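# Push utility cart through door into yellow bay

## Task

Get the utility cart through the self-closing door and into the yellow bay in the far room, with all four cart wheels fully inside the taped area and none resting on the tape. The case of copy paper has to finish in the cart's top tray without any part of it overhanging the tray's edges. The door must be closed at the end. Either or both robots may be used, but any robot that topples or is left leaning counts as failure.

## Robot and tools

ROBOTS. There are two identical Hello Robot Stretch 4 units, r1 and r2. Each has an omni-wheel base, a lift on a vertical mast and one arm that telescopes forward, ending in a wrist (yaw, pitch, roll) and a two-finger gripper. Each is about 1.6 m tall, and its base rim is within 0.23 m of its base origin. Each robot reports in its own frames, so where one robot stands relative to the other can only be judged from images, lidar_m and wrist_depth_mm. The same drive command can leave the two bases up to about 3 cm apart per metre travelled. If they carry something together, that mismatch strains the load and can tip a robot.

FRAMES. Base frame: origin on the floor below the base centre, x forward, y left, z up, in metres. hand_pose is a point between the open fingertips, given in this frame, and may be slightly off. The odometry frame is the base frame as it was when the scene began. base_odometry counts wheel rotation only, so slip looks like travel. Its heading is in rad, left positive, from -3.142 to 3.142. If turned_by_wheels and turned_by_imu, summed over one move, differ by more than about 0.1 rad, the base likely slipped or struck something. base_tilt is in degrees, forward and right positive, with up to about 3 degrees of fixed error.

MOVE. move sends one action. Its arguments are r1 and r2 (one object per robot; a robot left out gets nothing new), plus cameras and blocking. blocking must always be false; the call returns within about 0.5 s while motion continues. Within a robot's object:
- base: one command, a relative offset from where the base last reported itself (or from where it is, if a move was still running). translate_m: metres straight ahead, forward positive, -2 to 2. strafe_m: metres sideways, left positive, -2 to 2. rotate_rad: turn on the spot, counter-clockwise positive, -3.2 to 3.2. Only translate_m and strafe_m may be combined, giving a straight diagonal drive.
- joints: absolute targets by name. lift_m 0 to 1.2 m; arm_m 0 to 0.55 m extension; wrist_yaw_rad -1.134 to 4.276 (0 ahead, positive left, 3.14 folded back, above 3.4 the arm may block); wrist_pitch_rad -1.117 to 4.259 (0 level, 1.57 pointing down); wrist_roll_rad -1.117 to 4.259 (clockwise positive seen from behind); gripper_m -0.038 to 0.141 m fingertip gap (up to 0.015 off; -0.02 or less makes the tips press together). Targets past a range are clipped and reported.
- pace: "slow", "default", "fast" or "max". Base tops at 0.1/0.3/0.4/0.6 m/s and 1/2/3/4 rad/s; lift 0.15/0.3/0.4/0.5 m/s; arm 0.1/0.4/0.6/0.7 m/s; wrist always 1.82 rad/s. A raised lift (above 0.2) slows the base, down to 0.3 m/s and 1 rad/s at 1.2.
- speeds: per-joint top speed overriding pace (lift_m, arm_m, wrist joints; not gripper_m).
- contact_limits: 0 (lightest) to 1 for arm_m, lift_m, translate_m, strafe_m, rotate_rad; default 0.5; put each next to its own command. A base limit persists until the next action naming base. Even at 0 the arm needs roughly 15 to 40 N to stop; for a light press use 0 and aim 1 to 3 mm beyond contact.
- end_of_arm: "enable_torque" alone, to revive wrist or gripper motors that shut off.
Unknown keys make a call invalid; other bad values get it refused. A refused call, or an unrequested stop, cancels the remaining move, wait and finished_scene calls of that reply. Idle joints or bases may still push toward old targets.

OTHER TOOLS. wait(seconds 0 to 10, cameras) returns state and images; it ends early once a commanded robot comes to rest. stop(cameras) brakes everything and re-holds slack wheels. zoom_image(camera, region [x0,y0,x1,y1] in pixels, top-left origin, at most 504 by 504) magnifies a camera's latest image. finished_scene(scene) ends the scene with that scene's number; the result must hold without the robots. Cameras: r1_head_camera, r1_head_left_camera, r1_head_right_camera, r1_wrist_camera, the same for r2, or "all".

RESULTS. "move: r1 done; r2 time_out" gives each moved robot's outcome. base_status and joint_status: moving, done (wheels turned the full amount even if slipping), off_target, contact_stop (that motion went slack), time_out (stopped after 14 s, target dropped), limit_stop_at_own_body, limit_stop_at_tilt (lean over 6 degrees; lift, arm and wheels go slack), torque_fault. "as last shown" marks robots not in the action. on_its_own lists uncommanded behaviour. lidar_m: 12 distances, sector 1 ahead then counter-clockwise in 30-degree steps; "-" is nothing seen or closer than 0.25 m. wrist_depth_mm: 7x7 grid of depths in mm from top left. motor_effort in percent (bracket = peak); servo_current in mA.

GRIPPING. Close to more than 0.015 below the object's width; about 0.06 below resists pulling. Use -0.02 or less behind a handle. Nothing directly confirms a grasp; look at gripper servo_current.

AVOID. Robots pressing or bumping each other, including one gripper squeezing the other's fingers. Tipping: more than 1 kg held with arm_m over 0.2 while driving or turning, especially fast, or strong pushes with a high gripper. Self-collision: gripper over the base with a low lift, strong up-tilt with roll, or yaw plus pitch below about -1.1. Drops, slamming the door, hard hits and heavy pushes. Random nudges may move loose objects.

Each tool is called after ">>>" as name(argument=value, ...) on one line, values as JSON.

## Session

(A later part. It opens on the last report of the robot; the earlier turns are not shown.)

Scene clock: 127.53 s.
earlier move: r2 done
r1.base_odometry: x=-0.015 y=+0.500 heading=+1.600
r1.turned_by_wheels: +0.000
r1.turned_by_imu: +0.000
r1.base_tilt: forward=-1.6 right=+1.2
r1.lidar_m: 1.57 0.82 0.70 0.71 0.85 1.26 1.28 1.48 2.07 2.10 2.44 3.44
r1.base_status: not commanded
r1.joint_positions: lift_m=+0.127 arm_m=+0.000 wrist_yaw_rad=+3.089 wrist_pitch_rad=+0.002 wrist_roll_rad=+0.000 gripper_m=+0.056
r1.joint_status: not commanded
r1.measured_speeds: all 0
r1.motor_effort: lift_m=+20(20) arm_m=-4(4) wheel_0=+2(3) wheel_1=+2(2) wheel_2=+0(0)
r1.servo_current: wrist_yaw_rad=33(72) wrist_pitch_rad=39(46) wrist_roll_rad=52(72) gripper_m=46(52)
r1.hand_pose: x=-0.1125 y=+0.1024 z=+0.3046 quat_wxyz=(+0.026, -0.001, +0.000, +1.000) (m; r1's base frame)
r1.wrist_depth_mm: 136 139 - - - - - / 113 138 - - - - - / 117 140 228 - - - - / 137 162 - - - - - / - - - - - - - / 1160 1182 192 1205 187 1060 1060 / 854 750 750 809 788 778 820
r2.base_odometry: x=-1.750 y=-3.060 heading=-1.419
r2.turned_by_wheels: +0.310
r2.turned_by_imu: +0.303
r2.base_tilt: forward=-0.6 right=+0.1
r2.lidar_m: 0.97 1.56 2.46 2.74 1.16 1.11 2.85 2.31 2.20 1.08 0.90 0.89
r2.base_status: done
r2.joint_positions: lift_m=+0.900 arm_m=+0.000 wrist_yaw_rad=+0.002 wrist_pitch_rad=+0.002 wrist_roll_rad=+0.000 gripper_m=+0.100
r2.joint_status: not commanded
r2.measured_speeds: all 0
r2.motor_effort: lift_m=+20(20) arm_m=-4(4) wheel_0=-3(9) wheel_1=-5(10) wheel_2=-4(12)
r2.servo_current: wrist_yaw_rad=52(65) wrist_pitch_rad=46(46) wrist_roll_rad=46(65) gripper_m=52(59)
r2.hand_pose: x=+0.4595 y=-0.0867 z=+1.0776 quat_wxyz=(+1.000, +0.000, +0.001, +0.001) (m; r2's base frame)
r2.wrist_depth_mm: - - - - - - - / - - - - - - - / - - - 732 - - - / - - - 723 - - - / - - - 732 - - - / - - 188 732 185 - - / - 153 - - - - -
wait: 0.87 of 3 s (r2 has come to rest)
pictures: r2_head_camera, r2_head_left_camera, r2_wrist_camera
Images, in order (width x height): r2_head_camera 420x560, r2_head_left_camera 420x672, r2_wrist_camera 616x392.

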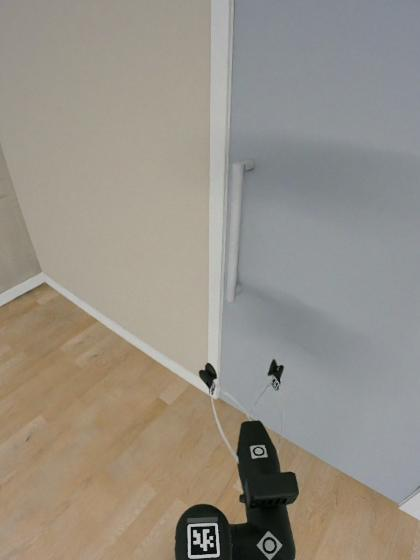

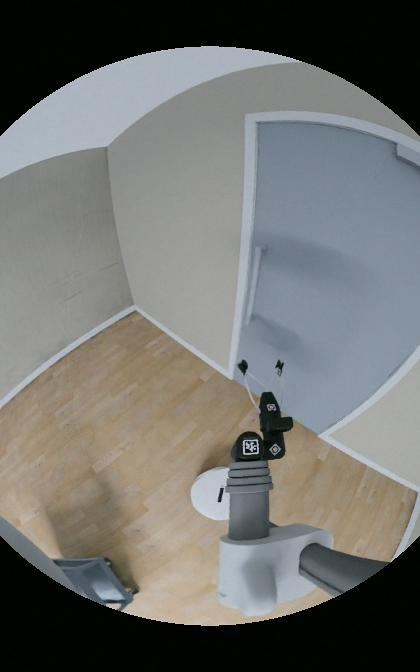

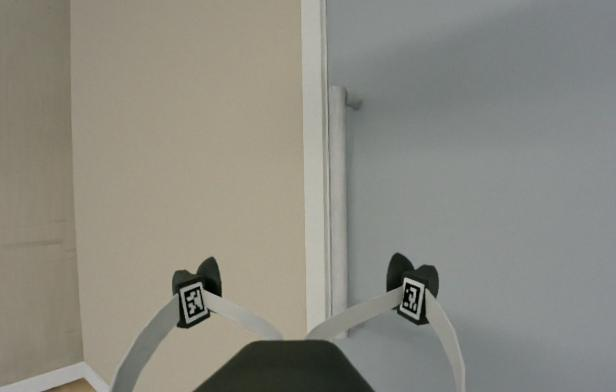

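>>> move(blocking=false, r2={"base":{"translate_m":0.25,"strafe_m":-0.055}}, cameras=[])

>>> wait(seconds=4, cameras=["r2_wrist_camera"])

Scene clock: 136.30 s.
move: r2 moving
r1: as last shown
r1.base_tilt: forward=-1.6 right=+1.3
r1.lidar_m: 1.61 0.84 0.71 0.71 0.85 1.26 1.26 1.49 2.05 2.08 2.42 3.43
r1.motor_effort: lift_m=+20(20) arm_m=-4(4) wheel_0=+2(2) wheel_1=+2(2) wheel_2=+0(0)
r1.servo_current: wrist_yaw_rad=46(65) wrist_pitch_rad=39(46) wrist_roll_rad=46(72) gripper_m=39(46)
r1.wrist_depth_mm: 136 139 - - - - - / 113 139 - - - - - / 117 139 229 - - - - / 137 162 - - - - - / - - - - - - - / 1205 1229 192 1182 187 1060 1025 / 854 741 750 798 798 768 820
r2.base_odometry: x=-1.753 y=-3.092 heading=-1.418
r2.turned_by_wheels: +0.000
r2.turned_by_imu: +0.001
r2.base_tilt: forward=-0.7 right=+0.1
r2.lidar_m: 0.93 1.49 2.45 2.71 1.17 1.15 2.89 2.33 2.15 1.09 0.85 0.84
r2.base_status: translate_m moving; strafe_m moving
r2.joint_positions: lift_m=+0.900 arm_m=+0.000 wrist_yaw_rad=+0.002 wrist_pitch_rad=+0.002 wrist_roll_rad=+0.000 gripper_m=+0.100
r2.joint_status: not commanded
r2.measured_speeds: translate_m=+0.121 strafe_m=-0.027 rotate_rad=-0.001 lift_m=+0.000 arm_m=+0.000 wrist_yaw_rad=+0.000 wrist_pitch_rad=+0.000 wrist_roll_rad=+0.000
r2.motor_effort: lift_m=+20(21) arm_m=-3(4) wheel_0=+11(11) wheel_1=+6(7) wheel_2=-13(15)
r2.servo_current: wrist_yaw_rad=52(59) wrist_pitch_rad=33(46) wrist_roll_rad=59(59) gripper_m=46(59)
r2.hand_pose: x=+0.4595 y=-0.0867 z=+1.0776 quat_wxyz=(+1.000, +0.000, +0.001, +0.001) (m; r2's base frame)
r2.wrist_depth_mm: - - - 798 - - - / 1983 - - - - - - / - - - - - - - / - - - - - - - / - - - - - - - / - - 189 162 185 - - / - - - - - - -
pictures: none
No camera images: "cameras" was empty.

Scene clock: 138.10 s.
earlier move: r2 done
r1.base_odometry: x=-0.015 y=+0.500 heading=+1.600
r1.turned_by_wheels: +0.000
r1.turned_by_imu: +0.000
r1.base_tilt: forward=-1.6 right=+1.3
r1.lidar_m: 1.65 0.83 0.71 0.71 0.83 1.24 1.26 1.49 2.08 2.09 2.42 3.43
r1.base_status: not commanded
r1.joint_positions: lift_m=+0.127 arm_m=+0.000 wrist_yaw_rad=+3.089 wrist_pitch_rad=+0.002 wrist_roll_rad=+0.000 gripper_m=+0.056
r1.joint_status: not commanded
r1.measured_speeds: all 0
r1.motor_effort: lift_m=+20(20) arm_m=-4(4) wheel_0=+2(3) wheel_1=+2(2) wheel_2=+0(0)
r1.servo_current: wrist_yaw_rad=59(65) wrist_pitch_rad=46(46) wrist_roll_rad=59(72) gripper_m=39(52)
r1.hand_pose: x=-0.1125 y=+0.1024 z=+0.3046 quat_wxyz=(+0.026, -0.001, +0.000, +1.000) (m; r1's base frame)
r1.wrist_depth_mm: 136 138 - - - - - / 113 139 - - - - - / 118 140 229 - - - - / 137 162 - - - - - / - - - - - - - / 1182 1182 192 1160 188 1060 1060 / 842 750 759 788 788 778 809
r2.base_odometry: x=-1.767 y=-3.316 heading=-1.418
r2.turned_by_wheels: +0.000
r2.turned_by_imu: +0.001
r2.base_tilt: forward=-0.7 right=+0.1
r2.lidar_m: 0.68 1.15 2.34 2.59 1.94 1.36 3.00 2.42 1.62 0.81 0.67 0.65
r2.base_status: done
r2.joint_positions: lift_m=+0.900 arm_m=+0.000 wrist_yaw_rad=+0.002 wrist_pitch_rad=+0.002 wrist_roll_rad=+0.000 gripper_m=+0.100
r2.joint_status: not commanded
r2.measured_speeds: all 0
r2.motor_effort: lift_m=+20(21) arm_m=-4(4) wheel_0=+3(14) wheel_1=+3(7) wheel_2=-1(15)
r2.servo_current: wrist_yaw_rad=46(65) wrist_pitch_rad=46(52) wrist_roll_rad=52(59) gripper_m=52(59)
r2.hand_pose: x=+0.4595 y=-0.0867 z=+1.0776 quat_wxyz=(+1.000, +0.000, +0.001, +0.001) (m; r2's base frame)
r2.wrist_depth_mm: - - - 574 - 387 355 / 1756 - - 492 - 392 357 / - - - 477 - 392 362 / - - - 484 - 397 362 / - - - - - 399 362 / 1863 - 189 162 185 392 364 / - - - - - - 366
wait: 1.80 of 4 s (r2 has come to rest)
pictures: r2_wrist_camera
Images, in order (width x height): r2_wrist_camera 616x392.

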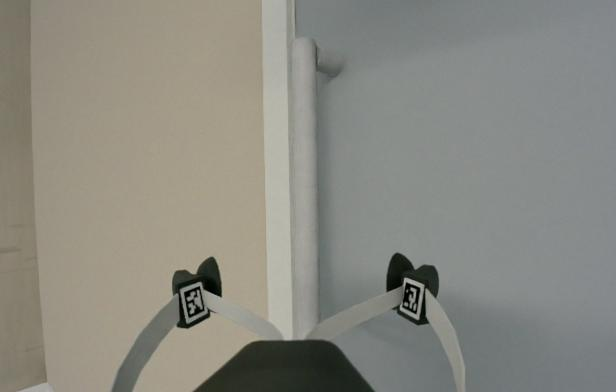

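>>> move(blocking=false, r2={"joints":{"arm_m":0.19},"contact_limits":{"arm_m":0.1}}, cameras=[])

>>> wait(seconds=3, cameras=["r2_wrist_camera","r2_head_camera"])

Scene clock: 143.97 s.
move: r2 moving
r1: as last shown
r1.lidar_m: 1.62 0.82 0.70 0.71 0.84 1.26 1.26 1.48 2.07 2.07 2.41 3.42
r1.servo_current: wrist_yaw_rad=46(52) wrist_pitch_rad=39(46) wrist_roll_rad=52(59) gripper_m=39(46)
r1.wrist_depth_mm: 136 139 - - - - - / 113 139 - - - - - / 118 140 229 - - - - / 137 162 - - - - - / - - - - - - - / 1205 1205 192 1205 188 1060 1042 / 842 750 759 798 788 768 820
r2.base_odometry: x=-1.767 y=-3.316 heading=-1.418
r2.turned_by_wheels: +0.000
r2.turned_by_imu: +0.000
r2.base_tilt: forward=-0.6 right=+0.1
r2.lidar_m: 0.71 1.19 2.33 2.58 1.95 1.38 3.02 2.42 1.64 0.83 0.67 0.64
r2.base_status: not commanded
r2.joint_positions: lift_m=+0.900 arm_m=+0.051 wrist_yaw_rad=+0.002 wrist_pitch_rad=+0.002 wrist_roll_rad=+0.000 gripper_m=+0.100
r2.joint_status: arm_m moving
r2.measured_speeds: translate_m=+0.000 strafe_m=+0.000 rotate_rad=+0.000 lift_m=+0.000 arm_m=+0.195 wrist_yaw_rad=+0.000 wrist_pitch_rad=+0.000 wrist_roll_rad=+0.000
r2.motor_effort: lift_m=+20(21) arm_m=+9(9) wheel_0=+3(4) wheel_1=+3(3) wheel_2=-1(2)
r2.servo_current: wrist_yaw_rad=46(46) wrist_pitch_rad=46(46) wrist_roll_rad=39(65) gripper_m=46(59)
r2.contact_limits: arm_m 0.1
r2.hand_pose: x=+0.5100 y=-0.0867 z=+1.0776 quat_wxyz=(+1.000, +0.000, +0.001, +0.001) (m; r2's base frame)
r2.wrist_depth_mm: - - - 535 - 364 324 / - - - 484 - 368 329 / - - - 436 - 370 329 / - - - 539 - 370 336 / 1708 - - 544 - 375 336 / - - 188 442 185 368 336 / - - - - - 377 338
pictures: none
No camera images: "cameras" was empty.

Scene clock: 145.13 s.
earlier move: r2 done
r1.base_odometry: x=-0.015 y=+0.500 heading=+1.600
r1.turned_by_wheels: +0.000
r1.turned_by_imu: +0.000
r1.base_tilt: forward=-1.6 right=+1.3
r1.lidar_m: 1.61 0.84 0.71 0.71 0.83 1.25 1.26 1.50 2.07 2.06 2.41 3.43
r1.base_status: not commanded
r1.joint_positions: lift_m=+0.127 arm_m=+0.000 wrist_yaw_rad=+3.089 wrist_pitch_rad=+0.002 wrist_roll_rad=+0.000 gripper_m=+0.056
r1.joint_status: not commanded
r1.measured_speeds: all 0
r1.motor_effort: lift_m=+20(20) arm_m=-4(4) wheel_0=+2(3) wheel_1=+2(2) wheel_2=+0(0)
r1.servo_current: wrist_yaw_rad=46(59) wrist_pitch_rad=39(52) wrist_roll_rad=52(65) gripper_m=46(46)
r1.hand_pose: x=-0.1125 y=+0.1024 z=+0.3046 quat_wxyz=(+0.026, -0.001, +0.000, +1.000) (m; r1's base frame)
r1.wrist_depth_mm: 136 138 - - - - - / 113 139 - - - - - / 118 140 229 - - - - / 137 161 - - - - - / - - - - - - - / 1182 1160 191 1205 187 1060 1025 / 842 750 750 820 788 778 809
r2.base_odometry: x=-1.767 y=-3.316 heading=-1.418
r2.turned_by_wheels: +0.000
r2.turned_by_imu: +0.000
r2.base_tilt: forward=-0.7 right=+0.1
r2.lidar_m: 0.72 1.17 2.34 2.57 1.95 1.35 2.99 2.41 1.65 0.83 0.67 0.64
r2.base_status: not commanded
r2.joint_positions: lift_m=+0.900 arm_m=+0.190 wrist_yaw_rad=+0.002 wrist_pitch_rad=+0.002 wrist_roll_rad=+0.000 gripper_m=+0.100
r2.joint_status: all done
r2.measured_speeds: all 0
r2.motor_effort: lift_m=+20(21) arm_m=+7(10) wheel_0=+3(4) wheel_1=+2(3) wheel_2=-1(2)
r2.servo_current: wrist_yaw_rad=46(59) wrist_pitch_rad=33(46) wrist_roll_rad=39(65) gripper_m=52(59)
r2.contact_limits: arm_m 0.1
r2.hand_pose: x=+0.6493 y=-0.0867 z=+1.0776 quat_wxyz=(+1.000, +0.000, +0.001, +0.001) (m; r2's base frame)
r2.wrist_depth_mm: - - 449 330 307 260 235 / - - 455 345 312 265 236 / - - 459 349 312 265 234 / - - 430 353 315 266 241 / - - 421 351 319 270 240 / - - 195 291 195 263 241 / - - - - 304 265 243
wait: 1.17 of 3 s (r2 has come to rest)
pictures: r2_head_camera, r2_wrist_camera
Images, in order (width x height): r2_head_camera 420x560, r2_wrist_camera 616x392.

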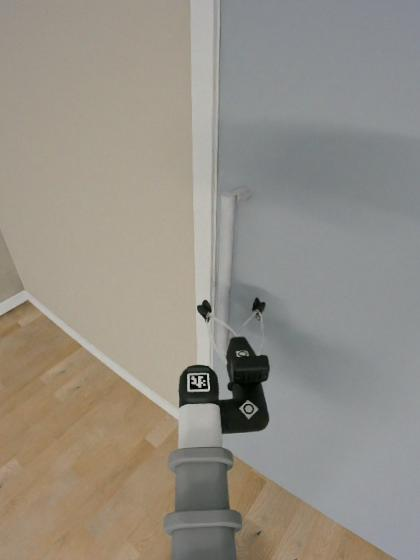

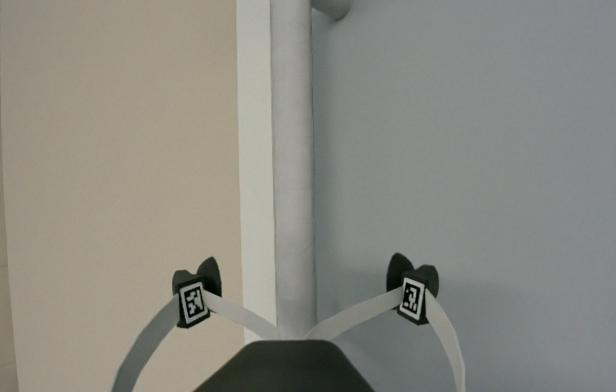

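>>> move(blocking=false, r2={"joints":{"arm_m":0.247},"contact_limits":{"arm_m":0.1}}, cameras=[])

>>> wait(seconds=2, cameras=["r2_wrist_camera"])

>>> move(blocking=false, r2={"joints":{"gripper_m":-0.025}}, cameras=[])

>>> wait(seconds=2.5, cameras=["r2_wrist_camera","r2_head_camera"])

Scene clock: 163.33 s.
move: r2 moving
r1: as last shown
r1.lidar_m: 1.61 0.82 0.69 0.70 0.83 1.26 1.25 1.49 2.07 2.08 2.42 3.46
r1.motor_effort: lift_m=+20(20) arm_m=-4(4) wheel_0=+2(2) wheel_1=+2(2) wheel_2=+0(0)
r1.servo_current: wrist_yaw_rad=59(65) wrist_pitch_rad=39(46) wrist_roll_rad=52(52) gripper_m=46(46)
r1.wrist_depth_mm: 136 139 - - - - - / 113 139 - - - - - / 118 140 228 - - - - / 137 162 - - - - - / - - - - - - - / 1182 1182 192 1182 188 1042 1042 / 842 750 750 798 798 778 820
r2.base_odometry: x=-1.767 y=-3.316 heading=-1.418
r2.turned_by_wheels: +0.000
r2.turned_by_imu: +0.000
r2.base_tilt: forward=-0.6 right=+0.1
r2.lidar_m: 0.69 1.16 2.33 2.60 1.94 1.37 3.01 2.43 1.65 0.83 0.66 0.66
r2.base_status: not commanded
r2.joint_positions: lift_m=+0.900 arm_m=+0.234 wrist_yaw_rad=+0.002 wrist_pitch_rad=+0.002 wrist_roll_rad=+0.000 gripper_m=+0.100
r2.joint_status: arm_m moving
r2.measured_speeds: translate_m=+0.000 strafe_m=+0.000 rotate_rad=+0.000 lift_m=+0.000 arm_m=+0.107 wrist_yaw_rad=+0.000 wrist_pitch_rad=+0.000 wrist_roll_rad=+0.000
r2.motor_effort: lift_m=+20(20) arm_m=+9(13) wheel_0=+4(4) wheel_1=+3(3) wheel_2=-1(1)
r2.servo_current: wrist_yaw_rad=59(59) wrist_pitch_rad=39(46) wrist_roll_rad=59(65) gripper_m=46(52)
r2.contact_limits: arm_m 0.1
r2.hand_pose: x=+0.6936 y=-0.0867 z=+1.0776 quat_wxyz=(+1.000, +0.000, +0.001, +0.001) (m; r2's base frame)
r2.wrist_depth_mm: - - 418 252 273 233 208 / - - 418 252 276 233 210 / - - 421 253 278 236 212 / - - 427 253 279 236 213 / - - 392 255 282 240 214 / - - 197 253 196 234 214 / - - 445 - 271 229 215
pictures: none
No camera images: "cameras" was empty.

Scene clock: 163.87 s.
earlier move: r2 done
r1.base_odometry: x=-0.015 y=+0.500 heading=+1.600
r1.turned_by_wheels: +0.000
r1.turned_by_imu: +0.000
r1.base_tilt: forward=-1.6 right=+1.2
r1.lidar_m: 1.61 0.83 0.71 0.71 0.83 1.26 1.26 1.47 2.07 2.08 2.42 3.44
r1.base_status: not commanded
r1.joint_positions: lift_m=+0.127 arm_m=+0.000 wrist_yaw_rad=+3.089 wrist_pitch_rad=+0.002 wrist_roll_rad=+0.000 gripper_m=+0.056
r1.joint_status: not commanded
r1.measured_speeds: all 0
r1.motor_effort: lift_m=+20(20) arm_m=-4(4) wheel_0=+3(3) wheel_1=+2(2) wheel_2=+0(0)
r1.servo_current: wrist_yaw_rad=39(65) wrist_pitch_rad=46(52) wrist_roll_rad=46(59) gripper_m=33(46)
r1.hand_pose: x=-0.1125 y=+0.1024 z=+0.3046 quat_wxyz=(+0.026, -0.001, +0.000, +1.000) (m; r1's base frame)
r1.wrist_depth_mm: 136 139 - - - - - / 113 139 - - - - - / 118 139 229 - - - - / 137 162 - - - - - / - - - - - - - / 1182 1205 192 1205 187 1060 1042 / 842 750 750 809 809 768 820
r2.base_odometry: x=-1.767 y=-3.316 heading=-1.418
r2.turned_by_wheels: +0.000
r2.turned_by_imu: +0.000
r2.base_tilt: forward=-0.7 right=+0.1
r2.lidar_m: 0.71 1.17 2.33 2.58 1.98 1.35 3.01 2.42 1.63 0.84 0.66 0.65
r2.base_status: not commanded
r2.joint_positions: lift_m=+0.900 arm_m=+0.247 wrist_yaw_rad=+0.002 wrist_pitch_rad=+0.002 wrist_roll_rad=+0.000 gripper_m=+0.100
r2.joint_status: all done
r2.measured_speeds: all 0
r2.motor_effort: lift_m=+20(20) arm_m=+7(13) wheel_0=+3(4) wheel_1=+3(3) wheel_2=-1(1)
r2.servo_current: wrist_yaw_rad=46(59) wrist_pitch_rad=39(46) wrist_roll_rad=39(65) gripper_m=52(59)
r2.contact_limits: arm_m 0.1
r2.hand_pose: x=+0.7063 y=-0.0867 z=+1.0776 quat_wxyz=(+1.000, +0.000, +0.001, +0.001) (m; r2's base frame)
r2.wrist_depth_mm: - - 394 236 262 221 198 / - - 399 235 256 223 200 / - - 404 236 264 228 201 / - - 404 236 267 227 203 / - - 375 237 267 228 204 / - - 196 234 197 224 206 / - - 442 - 257 219 204
wait: 0.53 of 2 s (r2 has come to rest)
pictures: r2_wrist_camera
Images, in order (width x height): r2_wrist_camera 616x392.

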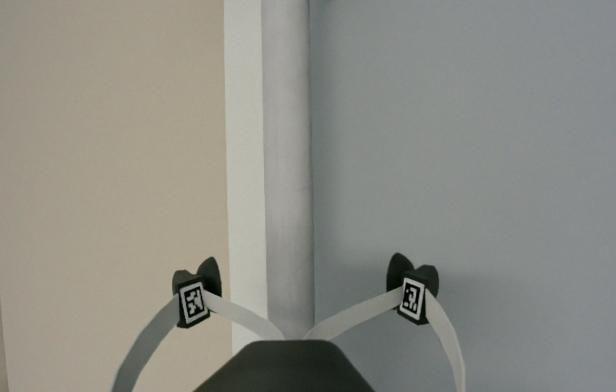

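Scene clock: 164.37 s.
move: r2 moving
r1: as last shown
r1.base_tilt: forward=-1.6 right=+1.3
r1.lidar_m: 1.61 0.86 0.68 0.71 0.84 1.26 1.24 1.52 2.06 2.08 2.43 3.41
r1.motor_effort: lift_m=+20(20) arm_m=-4(4) wheel_0=+2(3) wheel_1=+2(2) wheel_2=+0(0)
r1.servo_current: wrist_yaw_rad=39(65) wrist_pitch_rad=33(52) wrist_roll_rad=39(59) gripper_m=39(46)
r1.wrist_depth_mm: 136 138 - - - - - / 113 139 - - - - - / 118 140 229 - - - - / 137 162 - - - - - / - - - - - - - / 1160 1182 192 1229 188 1060 1042 / 831 750 750 798 798 768 809
r2.base_odometry: x=-1.767 y=-3.316 heading=-1.418
r2.turned_by_wheels: +0.000
r2.turned_by_imu: +0.000
r2.base_tilt: forward=-0.6 right=+0.1
r2.lidar_m: 0.73 1.14 2.32 2.60 1.97 1.34 3.01 2.42 1.65 0.83 0.62 0.66
r2.base_status: not commanded
r2.joint_positions: lift_m=+0.900 arm_m=+0.247 wrist_yaw_rad=+0.002 wrist_pitch_rad=+0.002 wrist_roll_rad=+0.000 gripper_m=+0.083
r2.joint_status: gripper_m moving
r2.measured_speeds: all 0
r2.motor_effort: lift_m=+20(20) arm_m=+7(7) wheel_0=+3(4) wheel_1=+3(3) wheel_2=-1(1)
r2.servo_current: wrist_yaw_rad=39(52) wrist_pitch_rad=39(46) wrist_roll_rad=33(52) gripper_m=117(117)
r2.contact_limits: arm_m 0.1
r2.hand_pose: x=+0.7063 y=-0.0867 z=+1.0776 quat_wxyz=(+1.000, +0.000, +0.001, +0.001) (m; r2's base frame)
r2.wrist_depth_mm: - - 399 235 260 222 198 / - - 402 236 256 224 200 / - - 404 235 265 229 202 / - - 407 236 267 226 203 / - - 413 237 262 227 204 / - - 196 238 193 224 205 / - - 439 - 258 220 205
pictures: none
No camera images: "cameras" was empty.

Scene clock: 165.83 s.
earlier move: r2 done
r1.base_odometry: x=-0.015 y=+0.500 heading=+1.600
r1.turned_by_wheels: +0.000
r1.turned_by_imu: +0.000
r1.base_tilt: forward=-1.6 right=+1.2
r1.lidar_m: 1.61 0.83 0.72 0.71 0.84 1.23 1.25 1.49 2.07 2.08 2.45 3.42
r1.base_status: not commanded
r1.joint_positions: lift_m=+0.127 arm_m=+0.000 wrist_yaw_rad=+3.089 wrist_pitch_rad=+0.002 wrist_roll_rad=+0.000 gripper_m=+0.056
r1.joint_status: not commanded
r1.measured_speeds: all 0
r1.motor_effort: lift_m=+20(20) arm_m=-4(4) wheel_0=+2(3) wheel_1=+2(2) wheel_2=+0(0)
r1.servo_current: wrist_yaw_rad=52(65) wrist_pitch_rad=39(52) wrist_roll_rad=46(65) gripper_m=46(46)
r1.hand_pose: x=-0.1125 y=+0.1024 z=+0.3046 quat_wxyz=(+0.026, -0.001, +0.000, +1.000) (m; r1's base frame)
r1.wrist_depth_mm: 136 138 - - - - - / 113 140 - - - - - / 118 140 230 - - - - / 137 162 - - - - - / - - - - - - - / 1182 1182 192 1182 188 1060 1042 / 842 750 741 788 788 768 820
r2.base_odometry: x=-1.767 y=-3.316 heading=-1.418
r2.turned_by_wheels: +0.000
r2.turned_by_imu: +0.000
r2.base_tilt: forward=-0.7 right=+0.0
r2.lidar_m: 0.69 1.15 2.35 2.60 1.97 1.35 2.99 2.42 1.66 0.83 0.67 0.66
r2.base_status: not commanded
r2.joint_positions: lift_m=+0.900 arm_m=+0.247 wrist_yaw_rad=+0.002 wrist_pitch_rad=+0.002 wrist_roll_rad=+0.000 gripper_m=-0.024
r2.joint_status: all done
r2.measured_speeds: all 0
r2.motor_effort: lift_m=+20(21) arm_m=+6(7) wheel_0=+1(4) wheel_1=+1(3) wheel_2=+1(2)
r2.servo_current: wrist_yaw_rad=46(59) wrist_pitch_rad=46(46) wrist_roll_rad=46(59) gripper_m=98(260)
r2.contact_limits: arm_m 0.1
r2.hand_pose: x=+0.7063 y=-0.0869 z=+1.0776 quat_wxyz=(+1.000, +0.000, +0.001, +0.001) (m; r2's base frame)
r2.wrist_depth_mm: - - 394 228 259 220 198 / - - 397 240 256 222 200 / - - 402 238 263 224 201 / - - 404 237 266 225 202 / - - 413 236 266 226 203 / - - 186 200 181 228 204 / - - 421 - 262 219 204
wait: 1.47 of 2.5 s (r2 has come to rest)
pictures: r2_head_camera, r2_wrist_camera
Images, in order (width x height): r2_head_camera 420x560, r2_wrist_camera 616x392.

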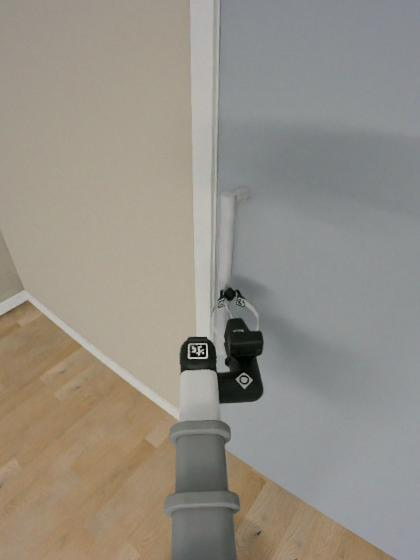

